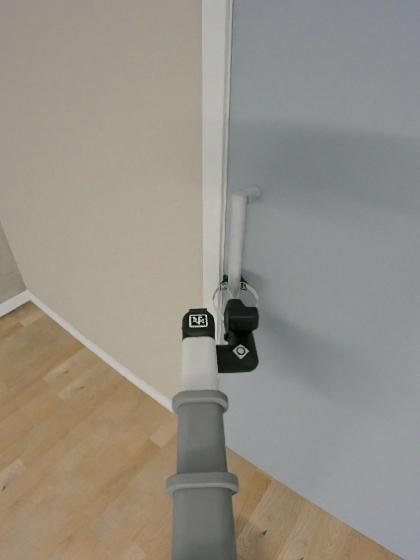

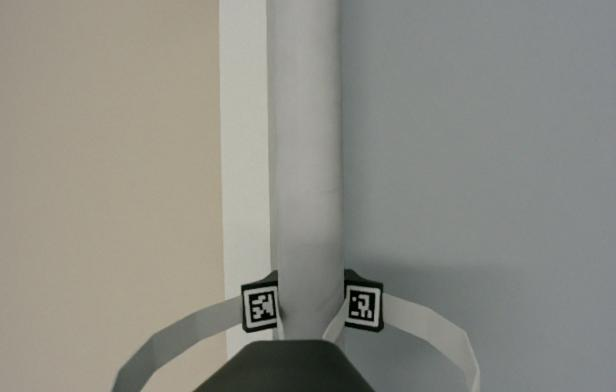

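Scaled by 2.291 from the camera's 420x560 image, which has a finer 1200x1600 frame.

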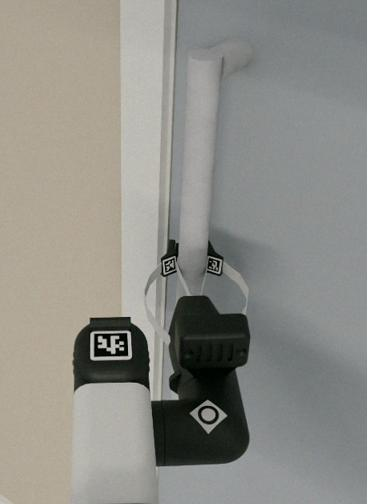

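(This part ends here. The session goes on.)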